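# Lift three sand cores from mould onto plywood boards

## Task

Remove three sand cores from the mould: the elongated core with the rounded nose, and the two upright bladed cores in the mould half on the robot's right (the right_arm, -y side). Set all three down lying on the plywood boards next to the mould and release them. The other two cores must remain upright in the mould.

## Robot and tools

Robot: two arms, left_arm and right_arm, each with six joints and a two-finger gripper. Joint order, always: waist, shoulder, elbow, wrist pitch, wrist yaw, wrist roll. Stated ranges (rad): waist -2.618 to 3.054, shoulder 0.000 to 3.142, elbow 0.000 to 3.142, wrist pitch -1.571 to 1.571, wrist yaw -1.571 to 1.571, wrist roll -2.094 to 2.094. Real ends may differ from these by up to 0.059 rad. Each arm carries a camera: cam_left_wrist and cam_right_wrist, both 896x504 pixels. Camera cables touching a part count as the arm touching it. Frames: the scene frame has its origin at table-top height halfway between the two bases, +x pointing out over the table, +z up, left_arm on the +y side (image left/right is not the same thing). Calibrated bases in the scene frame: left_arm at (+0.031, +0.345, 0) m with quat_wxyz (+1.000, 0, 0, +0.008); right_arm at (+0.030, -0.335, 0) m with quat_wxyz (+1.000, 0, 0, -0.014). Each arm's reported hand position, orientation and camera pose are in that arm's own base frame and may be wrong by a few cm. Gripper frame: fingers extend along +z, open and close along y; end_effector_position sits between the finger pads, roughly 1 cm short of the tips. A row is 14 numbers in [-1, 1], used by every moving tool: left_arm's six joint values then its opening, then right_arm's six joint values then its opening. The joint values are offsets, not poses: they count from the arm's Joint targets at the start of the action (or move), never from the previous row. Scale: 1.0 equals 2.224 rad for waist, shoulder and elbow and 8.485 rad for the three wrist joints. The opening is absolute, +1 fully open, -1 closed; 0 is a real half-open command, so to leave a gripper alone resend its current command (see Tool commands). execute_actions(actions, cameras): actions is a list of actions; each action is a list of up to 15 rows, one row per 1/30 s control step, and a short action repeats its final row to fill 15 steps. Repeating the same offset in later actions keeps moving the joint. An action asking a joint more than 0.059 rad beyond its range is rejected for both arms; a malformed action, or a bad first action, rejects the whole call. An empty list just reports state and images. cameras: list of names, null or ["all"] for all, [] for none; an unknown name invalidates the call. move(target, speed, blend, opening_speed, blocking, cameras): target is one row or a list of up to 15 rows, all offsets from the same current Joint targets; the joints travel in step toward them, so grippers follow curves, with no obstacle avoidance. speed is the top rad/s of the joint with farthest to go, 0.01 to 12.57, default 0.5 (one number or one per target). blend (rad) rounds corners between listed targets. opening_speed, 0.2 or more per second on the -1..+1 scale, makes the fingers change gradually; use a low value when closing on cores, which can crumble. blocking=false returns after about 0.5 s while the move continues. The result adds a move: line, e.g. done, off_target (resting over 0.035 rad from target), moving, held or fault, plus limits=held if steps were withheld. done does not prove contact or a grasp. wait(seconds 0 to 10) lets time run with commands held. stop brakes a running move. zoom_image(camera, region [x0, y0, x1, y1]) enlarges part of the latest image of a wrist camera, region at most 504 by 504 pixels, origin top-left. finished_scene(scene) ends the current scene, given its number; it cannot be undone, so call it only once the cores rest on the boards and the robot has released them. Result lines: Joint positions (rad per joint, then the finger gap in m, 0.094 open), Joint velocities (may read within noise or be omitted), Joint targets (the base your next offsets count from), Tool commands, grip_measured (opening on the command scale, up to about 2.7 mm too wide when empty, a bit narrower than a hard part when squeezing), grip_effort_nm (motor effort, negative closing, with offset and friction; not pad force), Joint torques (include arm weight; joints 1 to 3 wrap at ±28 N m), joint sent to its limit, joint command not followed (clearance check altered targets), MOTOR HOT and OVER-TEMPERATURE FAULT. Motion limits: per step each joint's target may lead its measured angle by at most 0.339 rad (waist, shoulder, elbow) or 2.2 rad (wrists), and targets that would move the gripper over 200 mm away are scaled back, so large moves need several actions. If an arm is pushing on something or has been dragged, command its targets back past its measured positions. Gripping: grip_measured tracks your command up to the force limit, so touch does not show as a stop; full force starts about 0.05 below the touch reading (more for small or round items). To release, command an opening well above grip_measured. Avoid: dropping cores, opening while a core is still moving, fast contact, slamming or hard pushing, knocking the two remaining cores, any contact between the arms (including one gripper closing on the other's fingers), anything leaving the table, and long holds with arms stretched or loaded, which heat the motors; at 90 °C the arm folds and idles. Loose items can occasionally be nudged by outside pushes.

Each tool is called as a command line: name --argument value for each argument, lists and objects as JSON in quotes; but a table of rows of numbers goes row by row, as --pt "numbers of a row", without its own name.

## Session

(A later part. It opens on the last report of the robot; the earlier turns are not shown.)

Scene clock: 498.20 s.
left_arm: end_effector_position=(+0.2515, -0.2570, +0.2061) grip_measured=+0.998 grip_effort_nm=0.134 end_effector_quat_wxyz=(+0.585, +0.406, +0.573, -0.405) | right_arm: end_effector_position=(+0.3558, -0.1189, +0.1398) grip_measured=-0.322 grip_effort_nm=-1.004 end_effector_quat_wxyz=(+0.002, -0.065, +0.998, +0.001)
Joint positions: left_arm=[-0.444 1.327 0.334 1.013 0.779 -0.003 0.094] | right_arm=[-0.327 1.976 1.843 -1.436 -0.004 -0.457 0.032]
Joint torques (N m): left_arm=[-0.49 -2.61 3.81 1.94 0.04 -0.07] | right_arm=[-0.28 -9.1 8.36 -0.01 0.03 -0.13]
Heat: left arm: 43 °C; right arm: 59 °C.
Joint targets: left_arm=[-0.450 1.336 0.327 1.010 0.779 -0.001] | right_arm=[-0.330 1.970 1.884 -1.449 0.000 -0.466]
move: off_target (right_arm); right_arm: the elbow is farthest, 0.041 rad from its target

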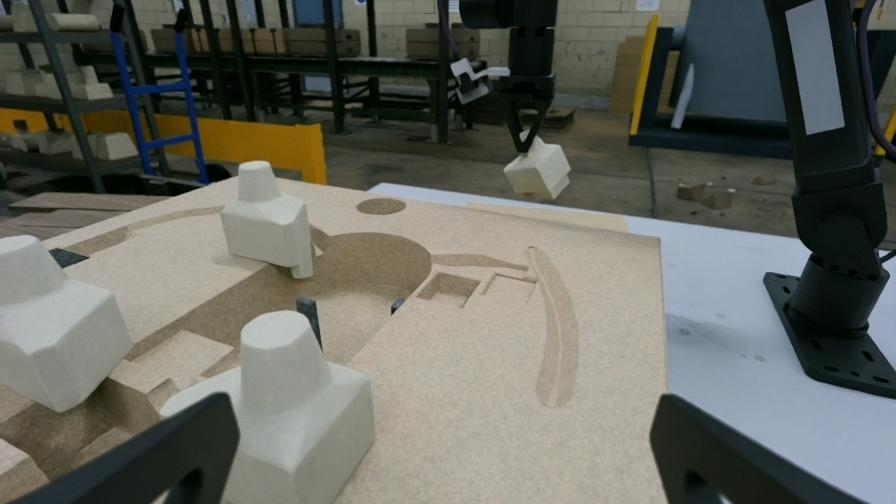

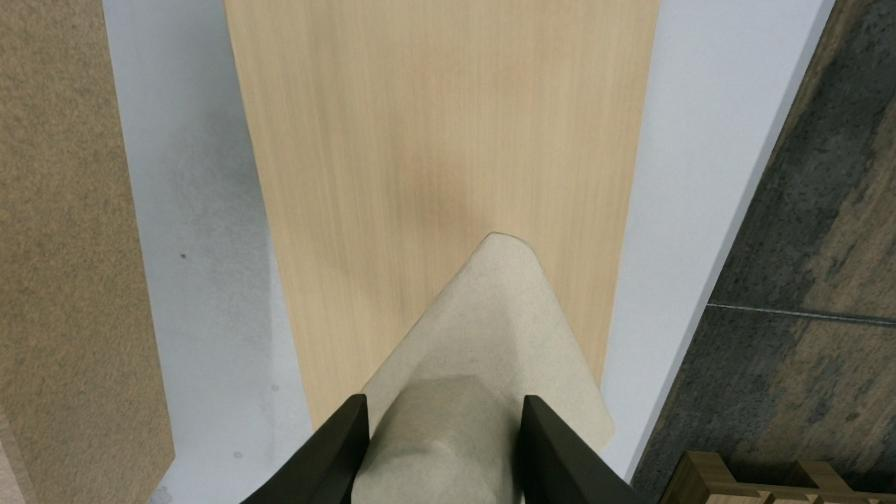

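move --target '[0,0,0,0,0,0,1,0,0.0764,0.0162,-0.0101,0,0,-0.45]' --speed 0.2

zoom_image --camera "cam_left_wrist" --region '[440, 90, 640, 260]'

Scene clock: 505.23 s.
left_arm: end_effector_position=(+0.2515, -0.2570, +0.2061) grip_measured=+0.998 grip_effort_nm=0.129 end_effector_quat_wxyz=(+0.585, +0.406, +0.573, -0.405) | right_arm: end_effector_position=(+0.3535, -0.1182, +0.1060) grip_measured=-0.322 grip_effort_nm=-1.009 end_effector_quat_wxyz=(-0.066, -0.065, +0.995, +0.029)
Joint positions: left_arm=[-0.444 1.327 0.334 1.013 0.779 -0.003 0.094] | right_arm=[-0.327 2.114 1.902 -1.503 -0.004 -0.458 0.032]
Joint torques (N m): left_arm=[-0.49 -2.66 3.81 1.99 0.03 -0.05] | right_arm=[-0.28 -7.47 6.3 -0.46 0.03 -0.13]
Heat: left arm: 43 °C; right arm: 54 °C.
Joint targets: left_arm=[-0.450 1.336 0.327 1.010 0.779 -0.001] | right_arm=[-0.330 2.140 1.919 -1.535 0.000 -0.466]
move: done

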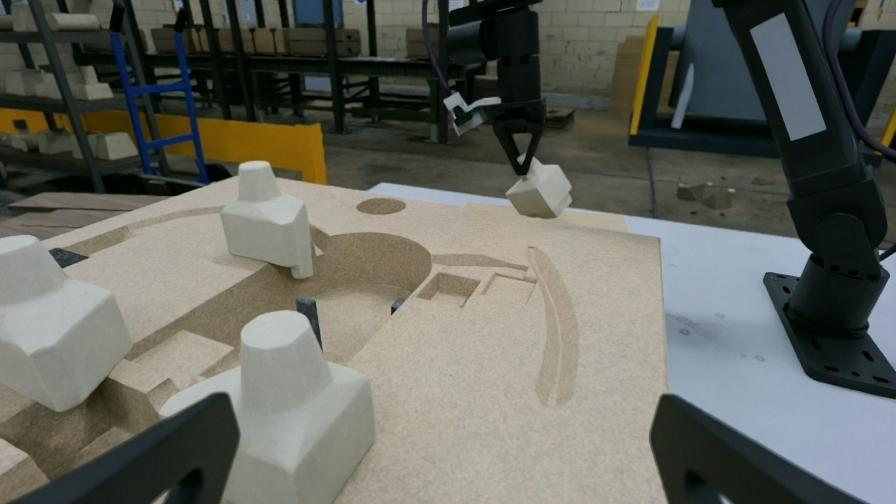

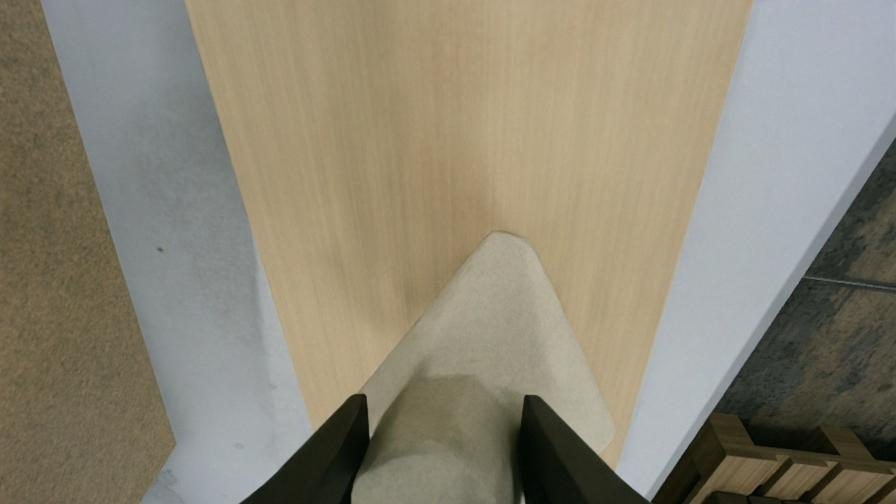

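Scaled by 2.520.

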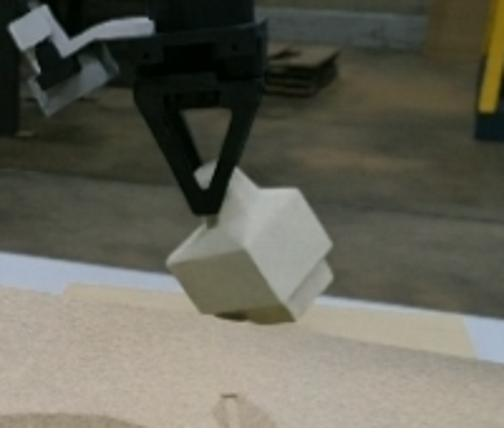

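move --target '[0,0,0,0,0,0,1,0,0.027,-0.0175,-0.003,0,0,-0.45]' --speed 0.12

zoom_image --camera "cam_left_wrist" --region '[440, 90, 640, 260]'

Scene clock: 510.07 s.
left_arm: end_effector_position=(+0.2515, -0.2570, +0.2061) grip_measured=+0.998 grip_effort_nm=0.139 end_effector_quat_wxyz=(+0.585, +0.406, +0.573, -0.405) | right_arm: end_effector_position=(+0.3510, -0.1178, +0.1036) grip_measured=-0.322 grip_effort_nm=-1.004 end_effector_quat_wxyz=(-0.077, -0.065, +0.994, +0.033)
Joint positions: left_arm=[-0.444 1.327 0.334 1.013 0.779 -0.003 0.094] | right_arm=[-0.327 2.129 1.912 -1.522 -0.001 -0.459 0.032]
Joint torques (N m): left_arm=[-0.39 -2.61 3.88 1.97 0.05 -0.05] | right_arm=[-0.29 -4.07 2.51 -0.51 0.01 -0.12]
Heat: left arm: 43 °C; right arm: 52 °C.
Joint targets: left_arm=[-0.450 1.336 0.327 1.010 0.779 -0.001] | right_arm=[-0.330 2.200 1.881 -1.561 0.000 -0.466]
move: off_target (right_arm); right_arm: the shoulder is farthest, 0.071 rad from its target

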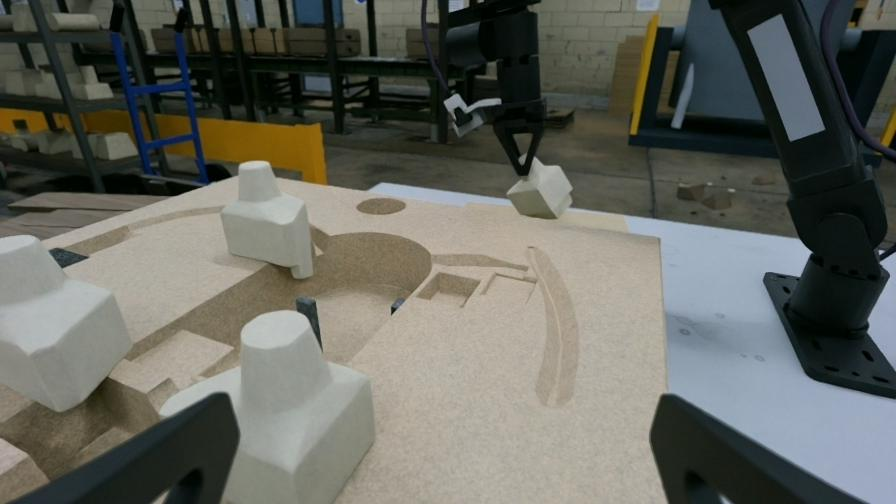

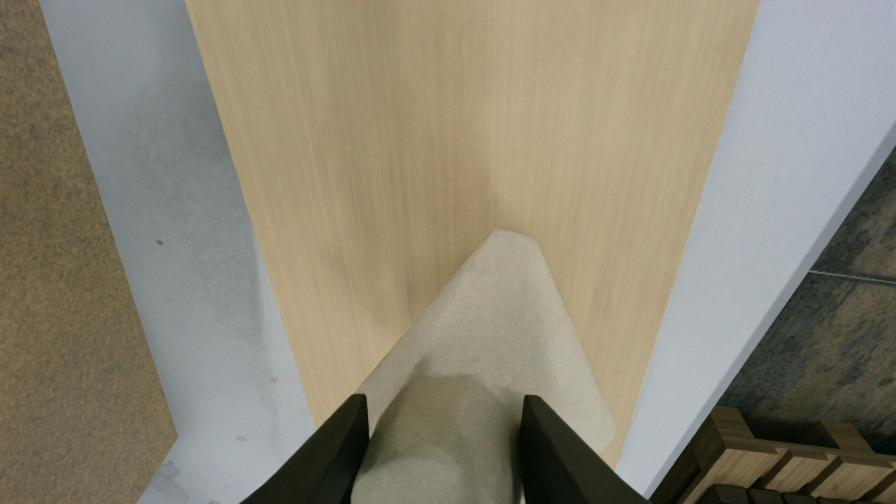

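Scaled by 2.520.

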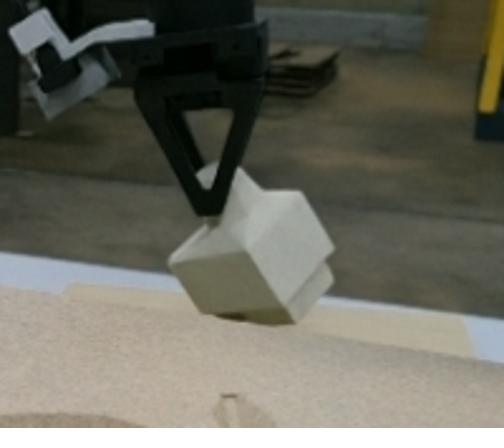

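move --pt "0 0 0 0 0 0 1 0 0.0103 0.0486 0.0007 0 0 -0.345" --pt "0 0 0 0 0 0 1 0 0.0405 0.076 0.0014 0 0 -0.345" --speed 0.12 --blend 0.03

zoom_image --camera "cam_left_wrist" --region '[440, 90, 640, 260]'

Scene clock: 521.93 s.
left_arm: end_effector_position=(+0.2515, -0.2570, +0.2061) grip_measured=+0.998 grip_effort_nm=0.134 end_effector_quat_wxyz=(+0.585, +0.406, +0.573, -0.405) | right_arm: end_effector_position=(+0.3641, -0.1212, +0.1034) grip_measured=-0.322 grip_effort_nm=-1.009 end_effector_quat_wxyz=(-0.089, -0.065, +0.993, +0.040)
Joint positions: left_arm=[-0.444 1.327 0.334 1.013 0.779 -0.003 0.094] | right_arm=[-0.327 2.225 2.061 -1.602 -0.007 -0.459 0.032]
Joint torques (N m): left_arm=[-0.47 -2.56 3.86 1.96 0.03 -0.03] | right_arm=[-0.29 -5.09 4.03 0.28 0.05 -0.11]
Heat: left arm: 44 °C; right arm: 48 °C.
Joint targets: left_arm=[-0.450 1.336 0.327 1.010 0.779 -0.001] | right_arm=[-0.330 2.290 2.050 -1.549 0.000 -0.466]
move: off_target (right_arm); right_arm: the shoulder is farthest, 0.065 rad from its target

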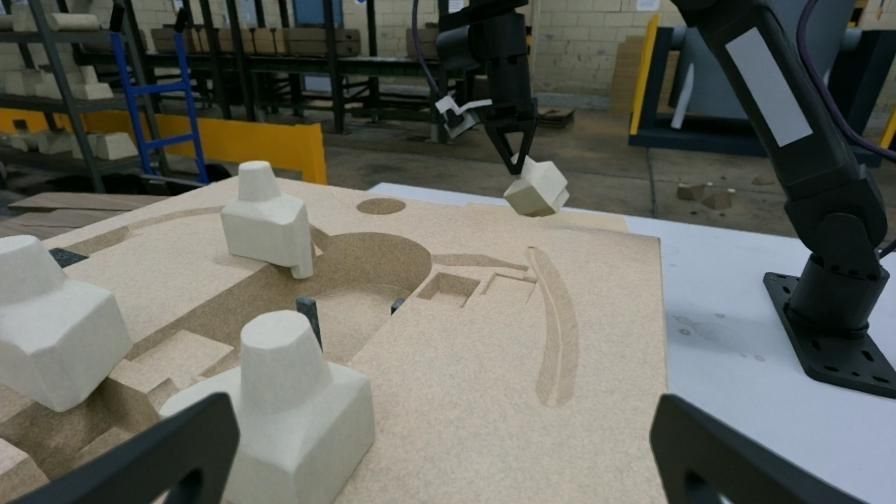

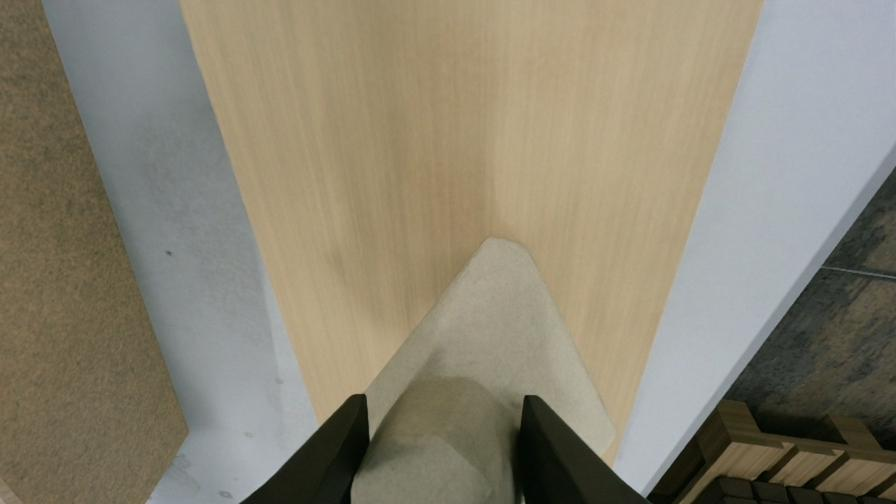

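Scaled by 2.520.

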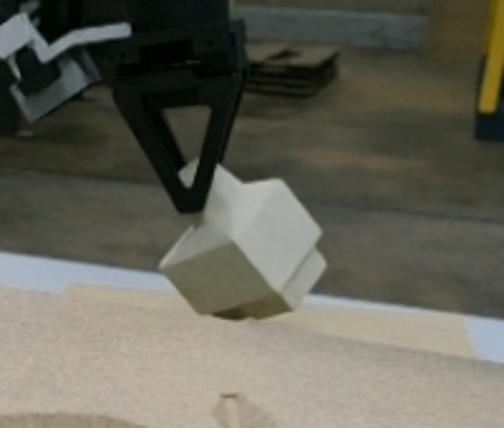

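move --pt "0 0 0 0 0 0 1 0 0.03 0.01 0.001 0 0 -0.33" --pt "0 0 0 0 0 0 1 0 0.06 0.017 0.0027 0 0 -0.33" --speed 0.12 --blend 0.03

zoom_image --camera "cam_left_wrist" --region '[440, 90, 640, 260]'

Scene clock: 527.60 s.
left_arm: end_effector_position=(+0.2515, -0.2570, +0.2061) grip_measured=+0.998 grip_effort_nm=0.129 end_effector_quat_wxyz=(+0.585, +0.406, +0.573, -0.405) | right_arm: end_effector_position=(+0.3935, -0.1244, +0.0467) grip_measured=-0.329 grip_effort_nm=-0.540 end_effector_quat_wxyz=(-0.094, -0.070, +0.992, +0.047)
Joint positions: left_arm=[-0.444 1.327 0.334 1.013 0.779 -0.003 0.094] | right_arm=[-0.316 2.388 2.11 -1.503 -0.017 -0.458 0.032]
Joint torques (N m): left_arm=[-0.42 -2.59 3.84 1.95 0.03 -0.04] | right_arm=[-1.2 -8.38 3.14 -0.45 0.15 -0.13]
Heat: left arm: 44 °C; right arm: 47 °C.
Joint targets: left_arm=[-0.450 1.336 0.327 1.010 0.779 -0.001] | right_arm=[-0.330 2.423 2.088 -1.526 0.000 -0.466]
move: done

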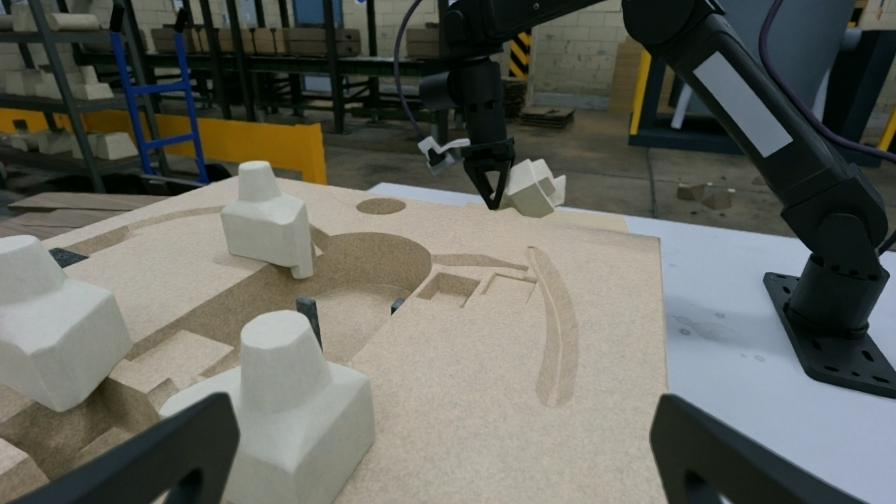

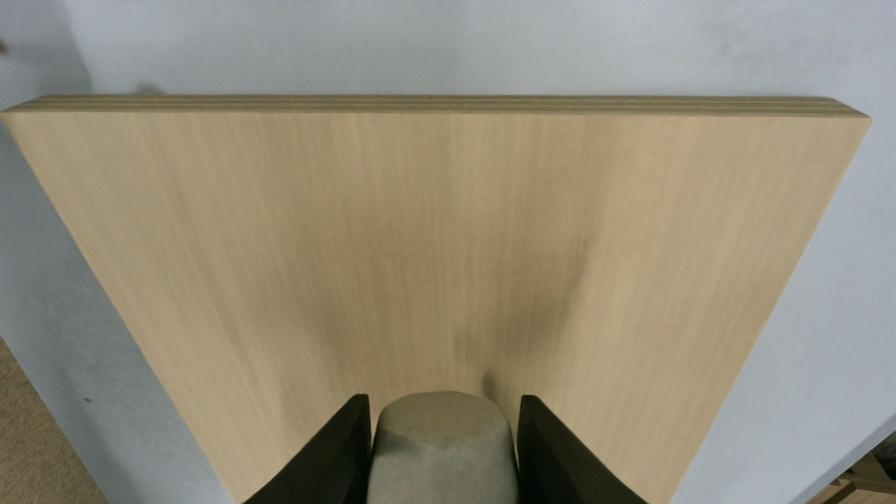

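Scaled by 2.520.

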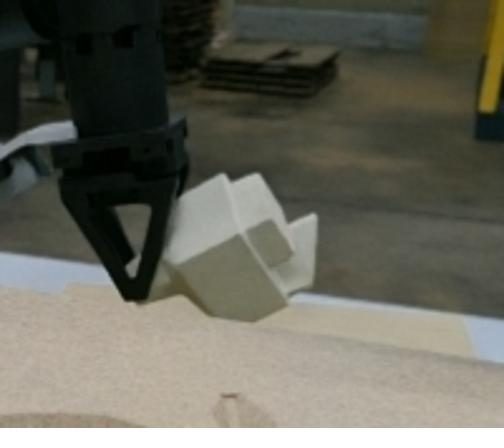

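move --target '[0,0,0,0,0,0,1,0,0,0,0,0,0,-0.1]' --speed 0.12 --opening_speed 0.2

zoom_image --camera "cam_left_wrist" --region '[440, 90, 640, 260]'

Scene clock: 531.77 s.
left_arm: end_effector_position=(+0.2515, -0.2570, +0.2061) grip_measured=+0.998 grip_effort_nm=0.139 end_effector_quat_wxyz=(+0.585, +0.406, +0.573, -0.405) | right_arm: end_effector_position=(+0.3868, -0.1271, +0.0365) grip_measured=-0.103 grip_effort_nm=0.178 end_effector_quat_wxyz=(-0.112, -0.067, +0.990, +0.049)
Joint positions: left_arm=[-0.444 1.327 0.334 1.013 0.779 -0.003 0.094] | right_arm=[-0.322 2.408 2.096 -1.504 -0.005 -0.459 0.042]
Joint torques (N m): left_arm=[-0.4 -2.63 3.85 1.96 0.03 -0.05] | right_arm=[-0.72 -9.91 4.15 -0.49 0.04 -0.12]
Heat: left arm: 44 °C; right arm: 46 °C.
Joint targets: left_arm=[-0.450 1.336 0.327 1.010 0.779 -0.001] | right_arm=[-0.330 2.423 2.088 -1.526 0.000 -0.466]
move: done

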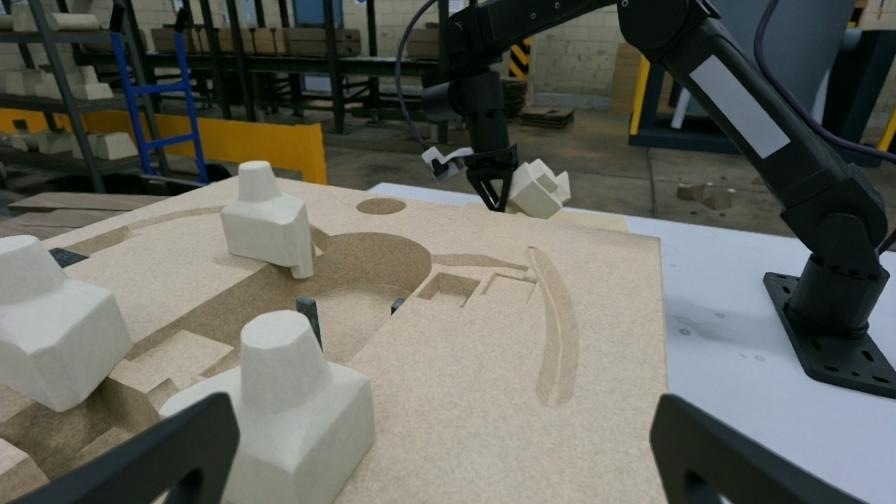

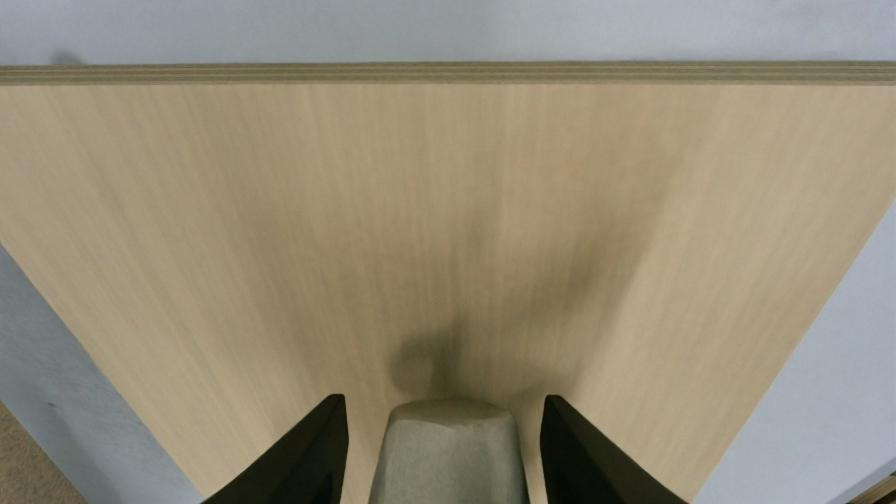

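Scaled by 2.520.

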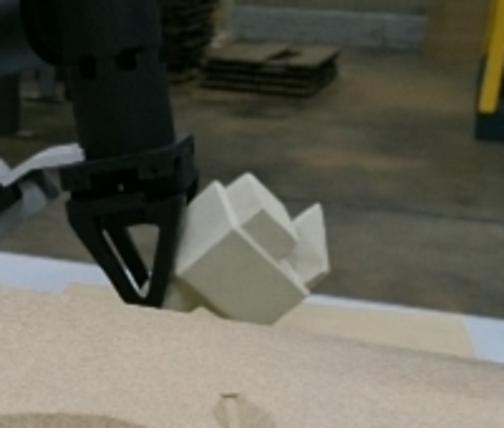

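move --pt "0 0 0 0 0 0 1 0 -0.0688 -0.0081 0.009 0 0 0.1" --pt "0 0 0 0 0 0 1 0 -0.1992 -0.0845 0.0219 0 0 0.1" --speed '[0.12,0.25]' --opening_speed 0.5

zoom_image --camera "cam_left_wrist" --region '[440, 90, 640, 260]'

Scene clock: 545.87 s.
left_arm: end_effector_position=(+0.2515, -0.2570, +0.2061) grip_measured=+0.998 grip_effort_nm=0.144 end_effector_quat_wxyz=(+0.585, +0.406, +0.573, -0.405) | right_arm: end_effector_position=(+0.3895, -0.1295, +0.1447) grip_measured=+0.097 grip_effort_nm=0.168 end_effector_quat_wxyz=(+0.051, -0.068, +0.996, -0.021)
Joint positions: left_arm=[-0.444 1.327 0.334 1.013 0.779 -0.003 0.094] | right_arm=[-0.324 2.014 1.911 -1.357 0 -0.461 0.052]
Joint torques (N m): left_arm=[-0.32 -2.58 3.81 1.96 0.06 -0.05] | right_arm=[-0.58 -11.78 4.42 0.44 0 -0.11]
Heat: left arm: 44 °C; right arm: 45 °C.
Joint targets: left_arm=[-0.450 1.336 0.327 1.010 0.779 -0.001] | right_arm=[-0.330 1.980 1.900 -1.340 0.000 -0.466]
move: done

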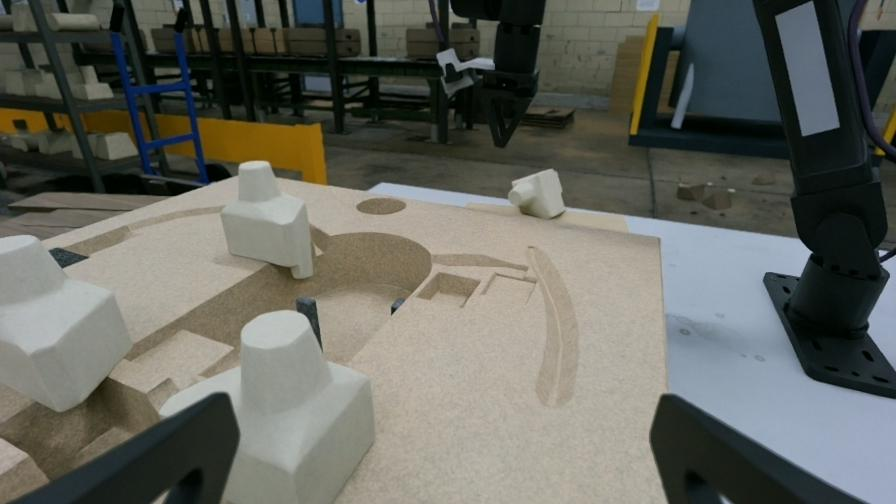

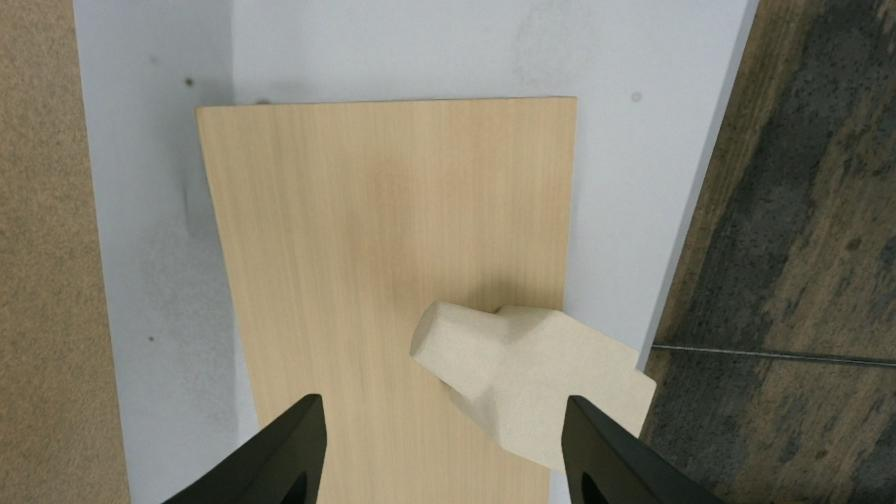

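Scaled by 2.520.

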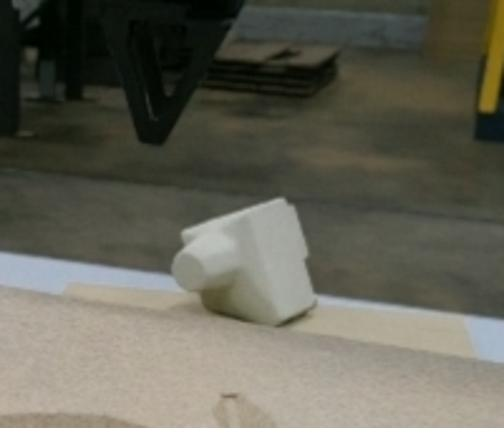

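zoom_image --camera "cam_right_wrist" --region '[380, 260, 700, 504]'

Scaled by 1.575.

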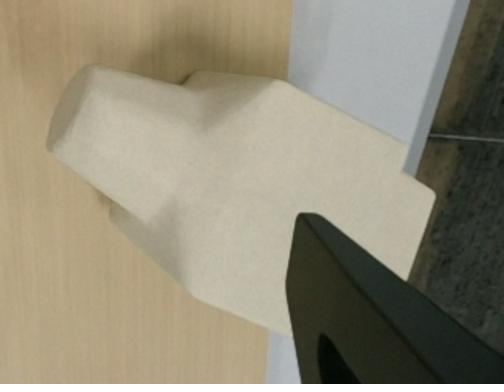

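move --target '[0,0,0,0,0,0,1,-0.0261,-0.018,-0.1057,0.0177,0,0.194,0.6]' --speed 0.8 --cameras '["cam_right_wrist"]'

Scene clock: 568.43 s.
left_arm: end_effector_position=(+0.2515, -0.2570, +0.2061) grip_measured=+0.998 grip_effort_nm=0.139 end_effector_quat_wxyz=(+0.585, +0.406, +0.573, -0.405) | right_arm: end_effector_position=(+0.3636, -0.1448, +0.0953) grip_measured=+0.597 grip_effort_nm=0.173 end_effector_quat_wxyz=(+0.027, +0.700, +0.714, +0.011)
Joint positions: left_arm=[-0.444 1.327 0.334 1.013 0.779 -0.003 0.094] | right_arm=[-0.382 1.982 1.673 -1.204 0 1.169 0.075]
Joint torques (N m): left_arm=[-0.44 -2.58 3.78 1.96 0.04 -0.06] | right_arm=[-0.59 -12.19 4.62 0.32 0 0.05]
Heat: left arm: 44 °C; right arm: 43 °C.
Joint targets: left_arm=[-0.450 1.336 0.327 1.010 0.779 -0.001] | right_arm=[-0.388 1.940 1.664 -1.190 0.000 1.180]
move: off_target (right_arm); right_arm: the shoulder is farthest, 0.042 rad from its target

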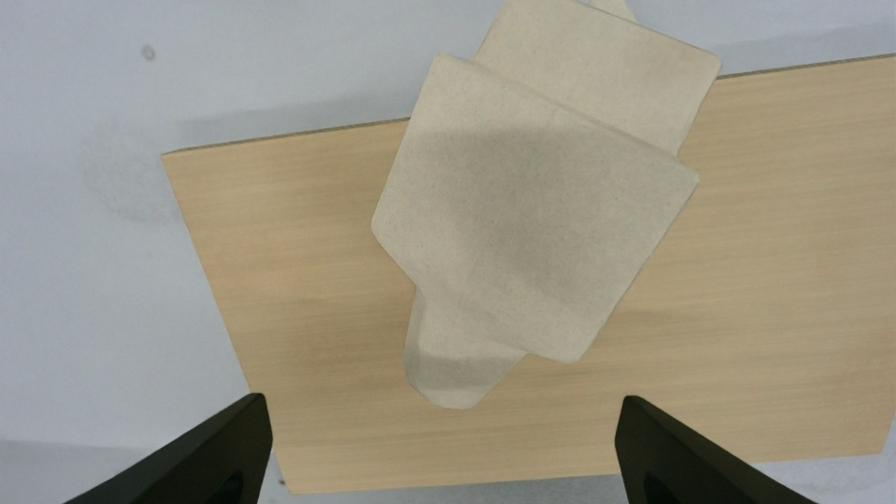

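move --target '[0,0,0,0,0,0,1,0.0243,-0.0157,-0.0468,0.0082,0,0.0636,0.6]' --speed 0.5 --cameras '["cam_right_wrist"]'

Scene clock: 585.80 s.
left_arm: end_effector_position=(+0.2515, -0.2570, +0.2061) grip_measured=+0.998 grip_effort_nm=0.139 end_effector_quat_wxyz=(+0.585, +0.406, +0.573, -0.405) | right_arm: end_effector_position=(+0.3606, -0.1262, +0.0824) grip_measured=+0.597 grip_effort_nm=0.168 end_effector_quat_wxyz=(+0.024, +0.854, +0.520, +0.021)
Joint positions: left_arm=[-0.444 1.327 0.334 1.013 0.779 -0.003 0.094] | right_arm=[-0.34 1.945 1.57 -1.132 -0.002 1.708 0.075]
Joint torques (N m): left_arm=[-0.4 -2.69 3.82 1.98 0.03 -0.05] | right_arm=[0.49 -11.75 4.53 0.33 0.01 0.11]
Heat: left arm: 44 °C; right arm: 49 °C.
Joint targets: left_arm=[-0.450 1.336 0.327 1.010 0.779 -0.001] | right_arm=[-0.334 1.905 1.560 -1.121 0.000 1.720]
move: off_target (right_arm); right_arm: the shoulder is farthest, 0.040 rad from its target

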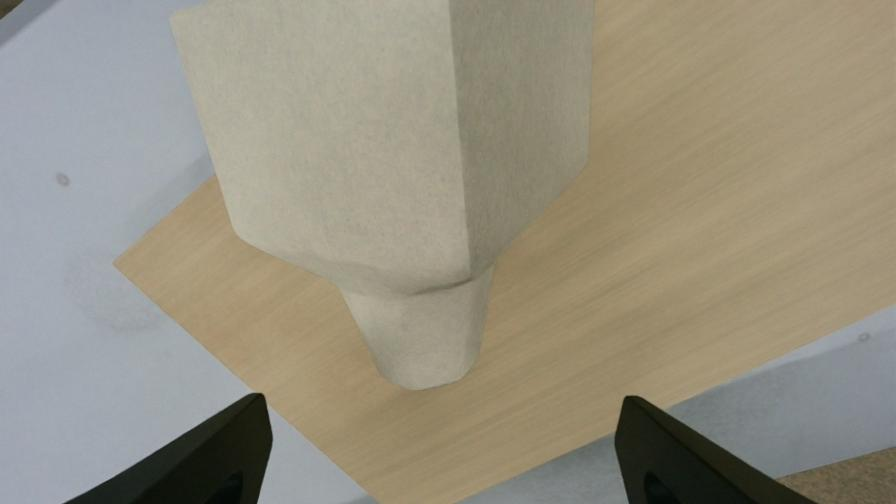

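move --target '[0,0,0,0,0,0,1,0.0027,0.0315,-0.0481,0.0199,0,0,0.6]' --speed 0.2 --cameras '["cam_right_wrist"]'

Scene clock: 595.30 s.
left_arm: end_effector_position=(+0.2515, -0.2570, +0.2061) grip_measured=+0.998 grip_effort_nm=0.139 end_effector_quat_wxyz=(+0.585, +0.406, +0.573, -0.405) | right_arm: end_effector_position=(+0.3690, -0.1269, +0.0498) grip_measured=+0.597 grip_effort_nm=0.178 end_effector_quat_wxyz=(+0.039, +0.852, +0.521, +0.034)
Joint positions: left_arm=[-0.444 1.327 0.334 1.013 0.779 -0.003 0.094] | right_arm=[-0.335 1.964 1.46 -0.964 -0.002 1.709 0.075]
Joint torques (N m): left_arm=[-0.39 -2.61 3.86 1.97 0.04 -0.05] | right_arm=[0.55 -7.68 4.67 0.38 0.01 0.08]
Heat: left arm: 44 °C; right arm: 48 °C.
Joint targets: left_arm=[-0.450 1.336 0.327 1.010 0.779 -0.001] | right_arm=[-0.328 1.976 1.453 -0.952 0.000 1.720]
move: done

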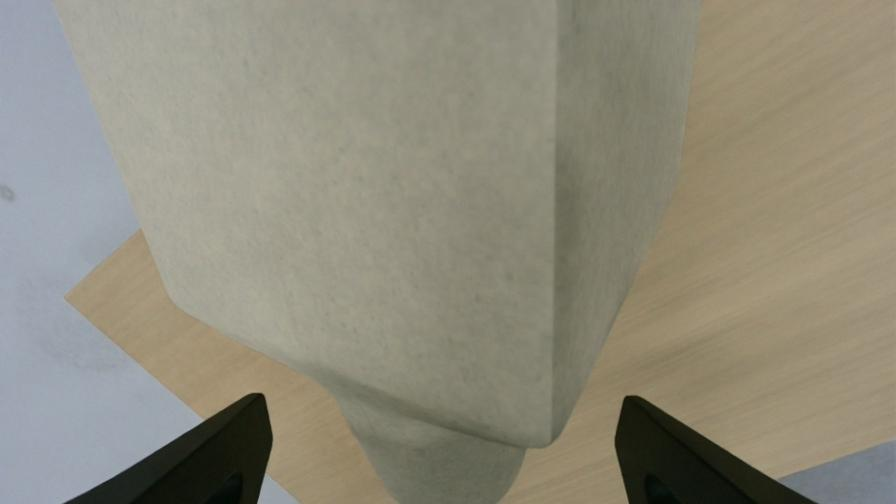

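move --target '[0,0,0,0,0,0,1,0,0.0067,-0.009,0.0041,0,0,0.6]' --speed 0.15 --cameras '["cam_right_wrist"]'

Scene clock: 602.87 s.
left_arm: end_effector_position=(+0.2515, -0.2570, +0.2061) grip_measured=+0.998 grip_effort_nm=0.139 end_effector_quat_wxyz=(+0.585, +0.406, +0.573, -0.405) | right_arm: end_effector_position=(+0.3707, -0.1274, +0.0411) grip_measured=+0.597 grip_effort_nm=0.173 end_effector_quat_wxyz=(+0.041, +0.852, +0.521, +0.035)
Joint positions: left_arm=[-0.444 1.327 0.334 1.013 0.779 -0.003 0.094] | right_arm=[-0.335 1.976 1.442 -0.929 -0.002 1.709 0.075]
Joint torques (N m): left_arm=[-0.49 -2.54 3.81 1.97 0.03 -0.04] | right_arm=[0.58 -7.53 4.52 0.41 0.01 0.08]
Heat: left arm: 44 °C; right arm: 44 °C.
Joint targets: left_arm=[-0.450 1.336 0.327 1.010 0.779 -0.001] | right_arm=[-0.328 1.990 1.433 -0.917 0.000 1.720]
move: done

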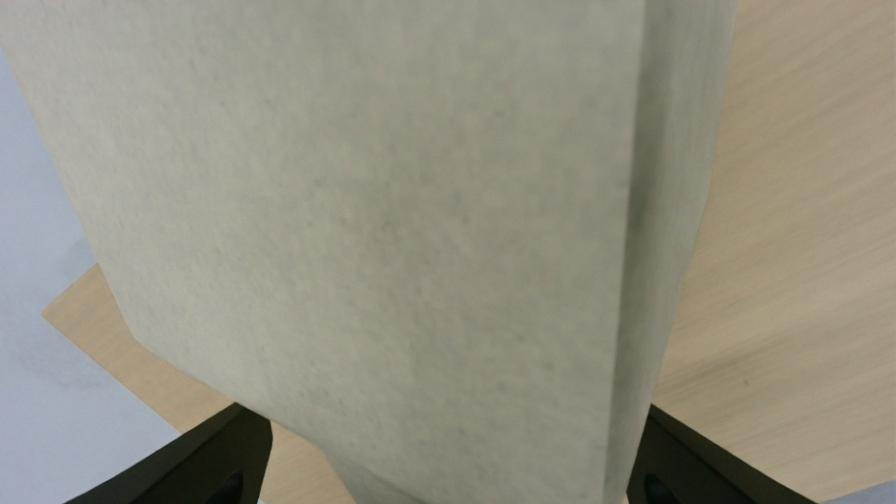

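move --target '[0,0,0,0,0,0,1,0.0202,0.0045,0,0,0,0.0053,0.6]' --speed 0.1 --cameras '["cam_right_wrist"]'

Scene clock: 608.63 s.
left_arm: end_effector_position=(+0.2515, -0.2570, +0.2061) grip_measured=+0.998 grip_effort_nm=0.144 end_effector_quat_wxyz=(+0.585, +0.406, +0.573, -0.405) | right_arm: end_effector_position=(+0.3763, -0.1097, +0.0383) grip_measured=+0.597 grip_effort_nm=0.173 end_effector_quat_wxyz=(+0.037, +0.851, +0.523, +0.035)
Joint positions: left_arm=[-0.444 1.327 0.334 1.013 0.779 -0.003 0.094] | right_arm=[-0.287 1.984 1.442 -0.926 -0.003 1.751 0.075]
Joint torques (N m): left_arm=[-0.38 -2.58 3.89 1.96 0.02 -0.05] | right_arm=[0.34 -7.38 4.49 0.37 0.01 0.12]
Heat: left arm: 44 °C; right arm: 44 °C.
Joint targets: left_arm=[-0.450 1.336 0.327 1.010 0.779 -0.001] | right_arm=[-0.283 2.000 1.433 -0.917 0.000 1.764]
move: done

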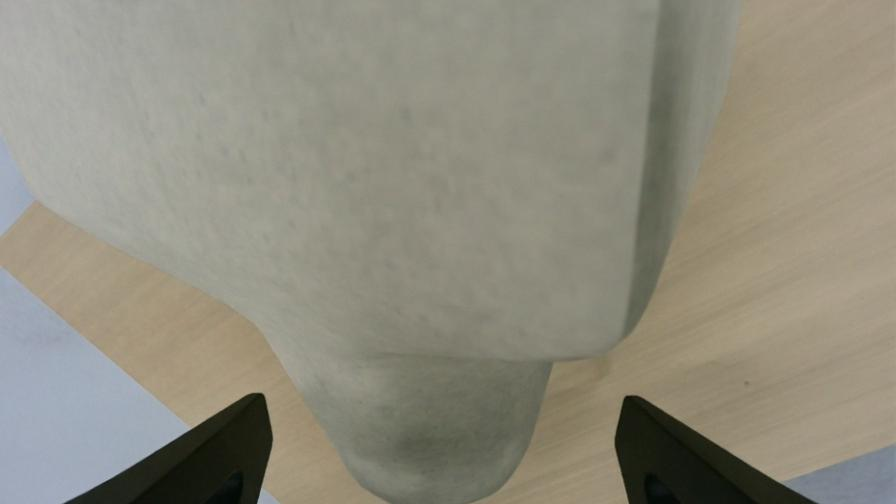

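move --target '[0,0,0,0,0,0,1,0,0,0,0,0,0,-0.42]' --speed 0.1 --opening_speed 0.4 --cameras '["cam_right_wrist"]'

Scene clock: 614.40 s.
left_arm: end_effector_position=(+0.2515, -0.2570, +0.2061) grip_measured=+0.998 grip_effort_nm=0.139 end_effector_quat_wxyz=(+0.585, +0.406, +0.573, -0.405) | right_arm: end_effector_position=(+0.3765, -0.1098, +0.0383) grip_measured=-0.417 grip_effort_nm=-0.125 end_effector_quat_wxyz=(+0.037, +0.851, +0.523, +0.035)
Joint positions: left_arm=[-0.444 1.327 0.334 1.013 0.779 -0.003 0.094] | right_arm=[-0.287 1.984 1.442 -0.926 -0.003 1.752 0.027]
Joint torques (N m): left_arm=[-0.39 -2.61 3.88 1.97 0.02 -0.04] | right_arm=[0.35 -7.41 4.51 0.36 0.02 0.09]
Heat: left arm: 44 °C; right arm: 43 °C.
Joint targets: left_arm=[-0.450 1.336 0.327 1.010 0.779 -0.001] | right_arm=[-0.283 2.000 1.433 -0.917 0.000 1.764]
move: done

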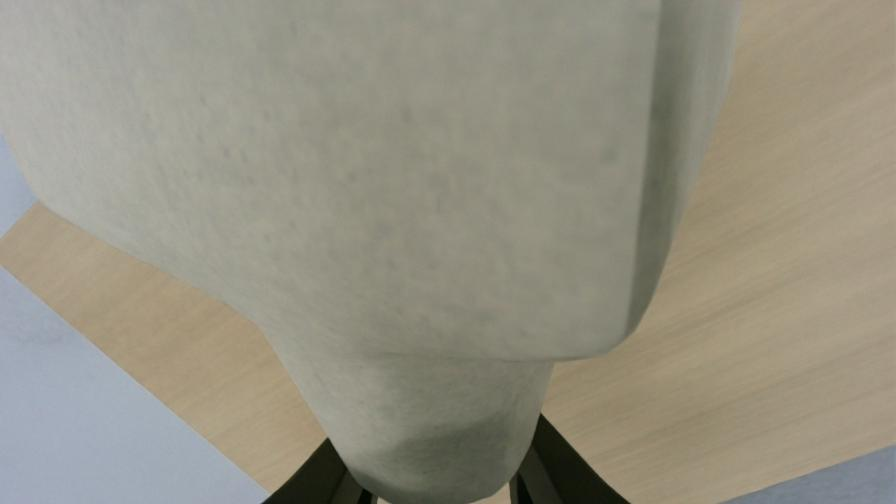

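move --target '[0,0,0,0,0,0,1,0,0,0,0,0,0,-0.6]' --speed 0.1 --opening_speed 0.3 --cameras '["cam_right_wrist"]'

Scene clock: 617.60 s.
left_arm: end_effector_position=(+0.2515, -0.2570, +0.2061) grip_measured=+0.998 grip_effort_nm=0.139 end_effector_quat_wxyz=(+0.585, +0.406, +0.573, -0.405) | right_arm: end_effector_position=(+0.3765, -0.1098, +0.0383) grip_measured=-0.597 grip_effort_nm=-0.125 end_effector_quat_wxyz=(+0.037, +0.851, +0.523, +0.035)
Joint positions: left_arm=[-0.444 1.327 0.334 1.013 0.779 -0.003 0.094] | right_arm=[-0.287 1.984 1.442 -0.926 -0.003 1.753 0.019]
Joint torques (N m): left_arm=[-0.47 -2.62 3.89 1.97 0.05 -0.03] | right_arm=[0.34 -7.43 4.49 0.36 0.01 0.09]
Heat: left arm: 44 °C; right arm: 42 °C.
Joint targets: left_arm=[-0.450 1.336 0.327 1.010 0.779 -0.001] | right_arm=[-0.283 2.000 1.433 -0.917 0.000 1.765]
move: done

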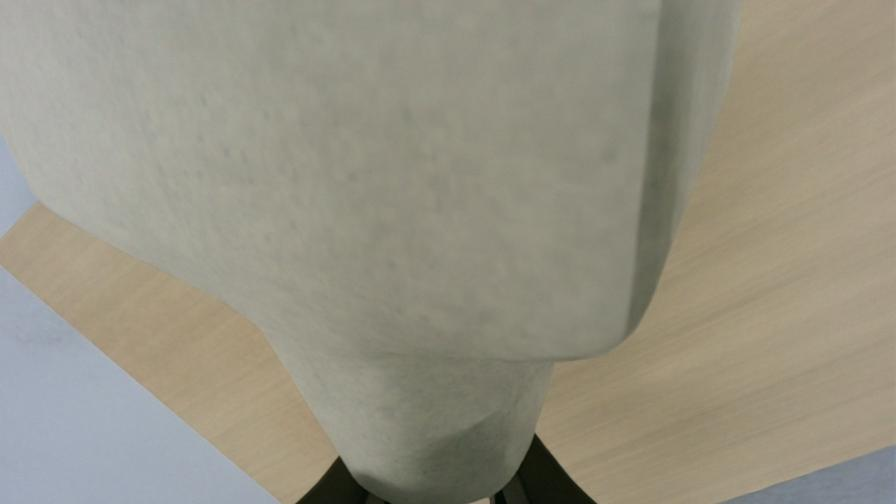

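move --pt "0 0 0 0 0 0 1 0 0 0 0 0 0 0.3" --pt "0 0 0 0 0 0 1 -0.007 -0.014 0.014 -0.0057 0 0 0.3" --speed 0.1 --opening_speed 1.0 --cameras '["cam_right_wrist"]'

Scene clock: 628.23 s.
left_arm: end_effector_position=(+0.2515, -0.2570, +0.2061) grip_measured=+0.998 grip_effort_nm=0.134 end_effector_quat_wxyz=(+0.585, +0.406, +0.573, -0.405) | right_arm: end_effector_position=(+0.3716, -0.1102, +0.0379) grip_measured=+0.297 grip_effort_nm=0.178 end_effector_quat_wxyz=(+0.031, +0.853, +0.521, +0.029)
Joint positions: left_arm=[-0.444 1.327 0.334 1.013 0.779 -0.003 0.094] | right_arm=[-0.292 1.984 1.442 -0.944 -0.003 1.753 0.061]
Joint torques (N m): left_arm=[-0.42 -2.54 3.85 1.94 0.03 -0.05] | right_arm=[-0.59 -9.8 6.9 0.04 0.01 0.08]
Heat: left arm: 44 °C; right arm: 42 °C.
Joint targets: left_arm=[-0.450 1.336 0.327 1.010 0.779 -0.001] | right_arm=[-0.299 1.969 1.465 -0.965 0.000 1.764]
move: done

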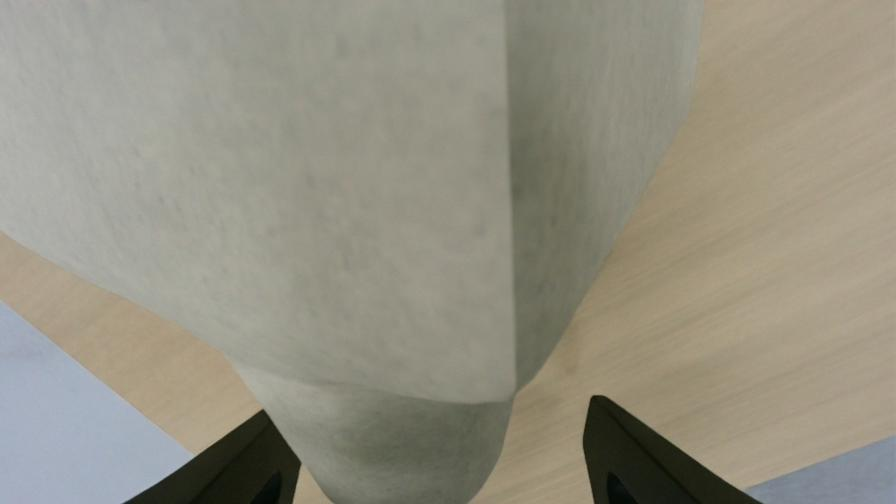

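move --target '[0,0,0,0,0,0,1,0,-0.006,0.014,-0.002,0,0,0.3]' --speed 0.1 --cameras '["cam_right_wrist"]'

Scene clock: 631.53 s.
left_arm: end_effector_position=(+0.2515, -0.2570, +0.2061) grip_measured=+0.998 grip_effort_nm=0.134 end_effector_quat_wxyz=(+0.585, +0.406, +0.573, -0.405) | right_arm: end_effector_position=(+0.3758, -0.1114, +0.0446) grip_measured=+0.297 grip_effort_nm=0.178 end_effector_quat_wxyz=(+0.034, +0.853, +0.520, +0.032)
Joint positions: left_arm=[-0.444 1.327 0.334 1.013 0.779 -0.003 0.094] | right_arm=[-0.292 1.984 1.469 -0.961 -0.003 1.754 0.061]
Joint torques (N m): left_arm=[-0.38 -2.55 3.84 1.96 0.03 -0.03] | right_arm=[-0.58 -10.97 7.3 0.08 0.02 0.08]
Heat: left arm: 44 °C; right arm: 43 °C.
Joint targets: left_arm=[-0.450 1.336 0.327 1.010 0.779 -0.001] | right_arm=[-0.299 1.956 1.496 -0.982 0.000 1.764]
move: done

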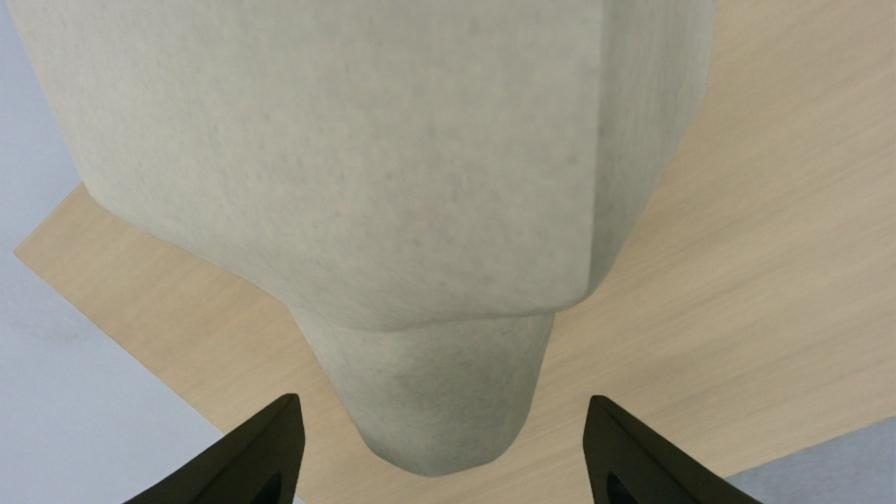

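move --target '[0,0,0,0,0,0,1,-0.009,-0.005,0.004,0,0,0,0.3]' --speed 0.1 --cameras '["cam_right_wrist"]'

Scene clock: 634.73 s.
left_arm: end_effector_position=(+0.2515, -0.2570, +0.2061) grip_measured=+0.998 grip_effort_nm=0.139 end_effector_quat_wxyz=(+0.585, +0.406, +0.573, -0.405) | right_arm: end_effector_position=(+0.3755, -0.1197, +0.0468) grip_measured=+0.297 grip_effort_nm=0.173 end_effector_quat_wxyz=(+0.037, +0.858, +0.512, +0.034)
Joint positions: left_arm=[-0.444 1.327 0.334 1.013 0.779 -0.003 0.094] | right_arm=[-0.312 1.984 1.477 -0.963 -0.003 1.754 0.061]
Joint torques (N m): left_arm=[-0.47 -2.58 3.85 1.97 0.04 -0.05] | right_arm=[-0.75 -11.96 7.34 0.1 0.01 0.08]
Heat: left arm: 44 °C; right arm: 44 °C.
Joint targets: left_arm=[-0.450 1.336 0.327 1.010 0.779 -0.001] | right_arm=[-0.319 1.945 1.505 -0.982 0.000 1.765]
move: off_target (right_arm); right_arm: the shoulder is farthest, 0.039 rad from its target

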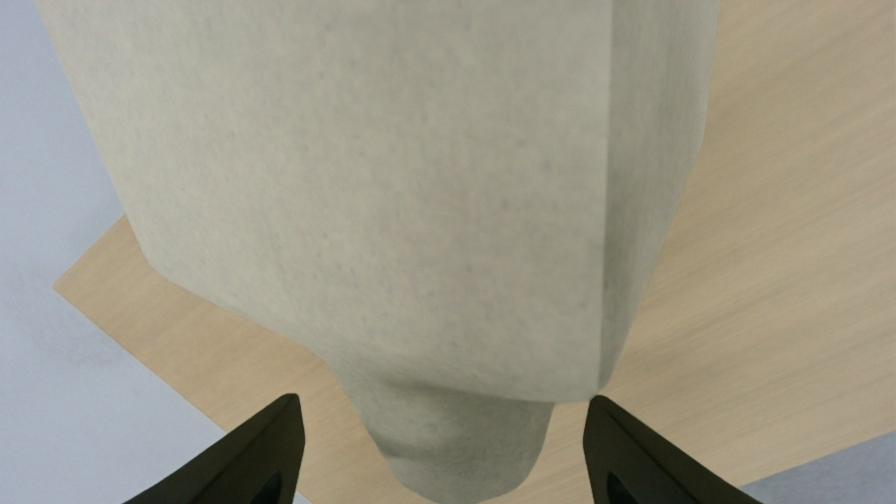

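move --target '[0,0,0,0,0,0,1,0,0,0,0,0,0,-0.45]' --speed 0.1 --opening_speed 0.3 --cameras '["cam_right_wrist"]'

Scene clock: 641.37 s.
left_arm: end_effector_position=(+0.2515, -0.2570, +0.2061) grip_measured=+0.998 grip_effort_nm=0.134 end_effector_quat_wxyz=(+0.585, +0.406, +0.573, -0.405) | right_arm: end_effector_position=(+0.3745, -0.1191, +0.0467) grip_measured=-0.447 grip_effort_nm=-0.129 end_effector_quat_wxyz=(+0.035, +0.858, +0.512, +0.033)
Joint positions: left_arm=[-0.444 1.327 0.334 1.013 0.779 -0.003 0.094] | right_arm=[-0.312 1.984 1.477 -0.968 -0.004 1.754 0.026]
Joint torques (N m): left_arm=[-0.39 -2.54 3.86 1.95 0.04 -0.03] | right_arm=[-0.59 -11.92 7.34 0.13 0.03 0.08]
Heat: left arm: 44 °C; right arm: 46 °C.
Joint targets: left_arm=[-0.450 1.336 0.327 1.010 0.779 -0.001] | right_arm=[-0.319 1.945 1.505 -0.982 0.000 1.765]
move: off_target (right_arm); right_arm: the shoulder is farthest, 0.039 rad from its target

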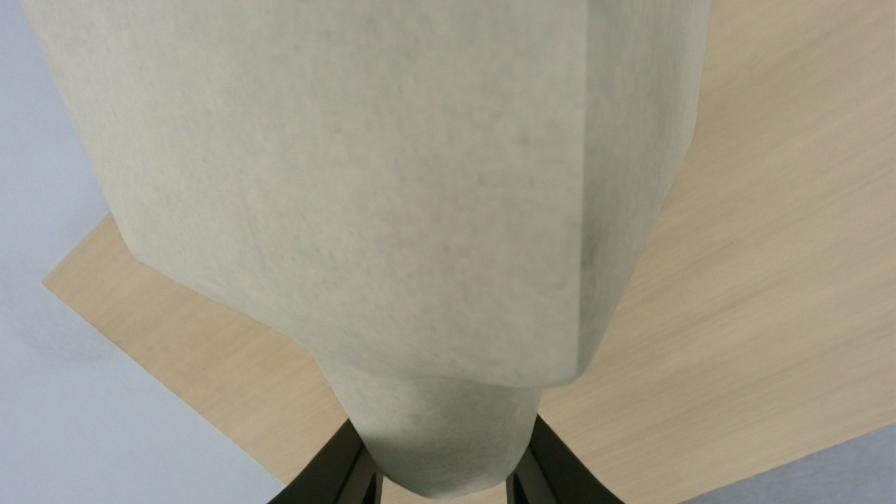

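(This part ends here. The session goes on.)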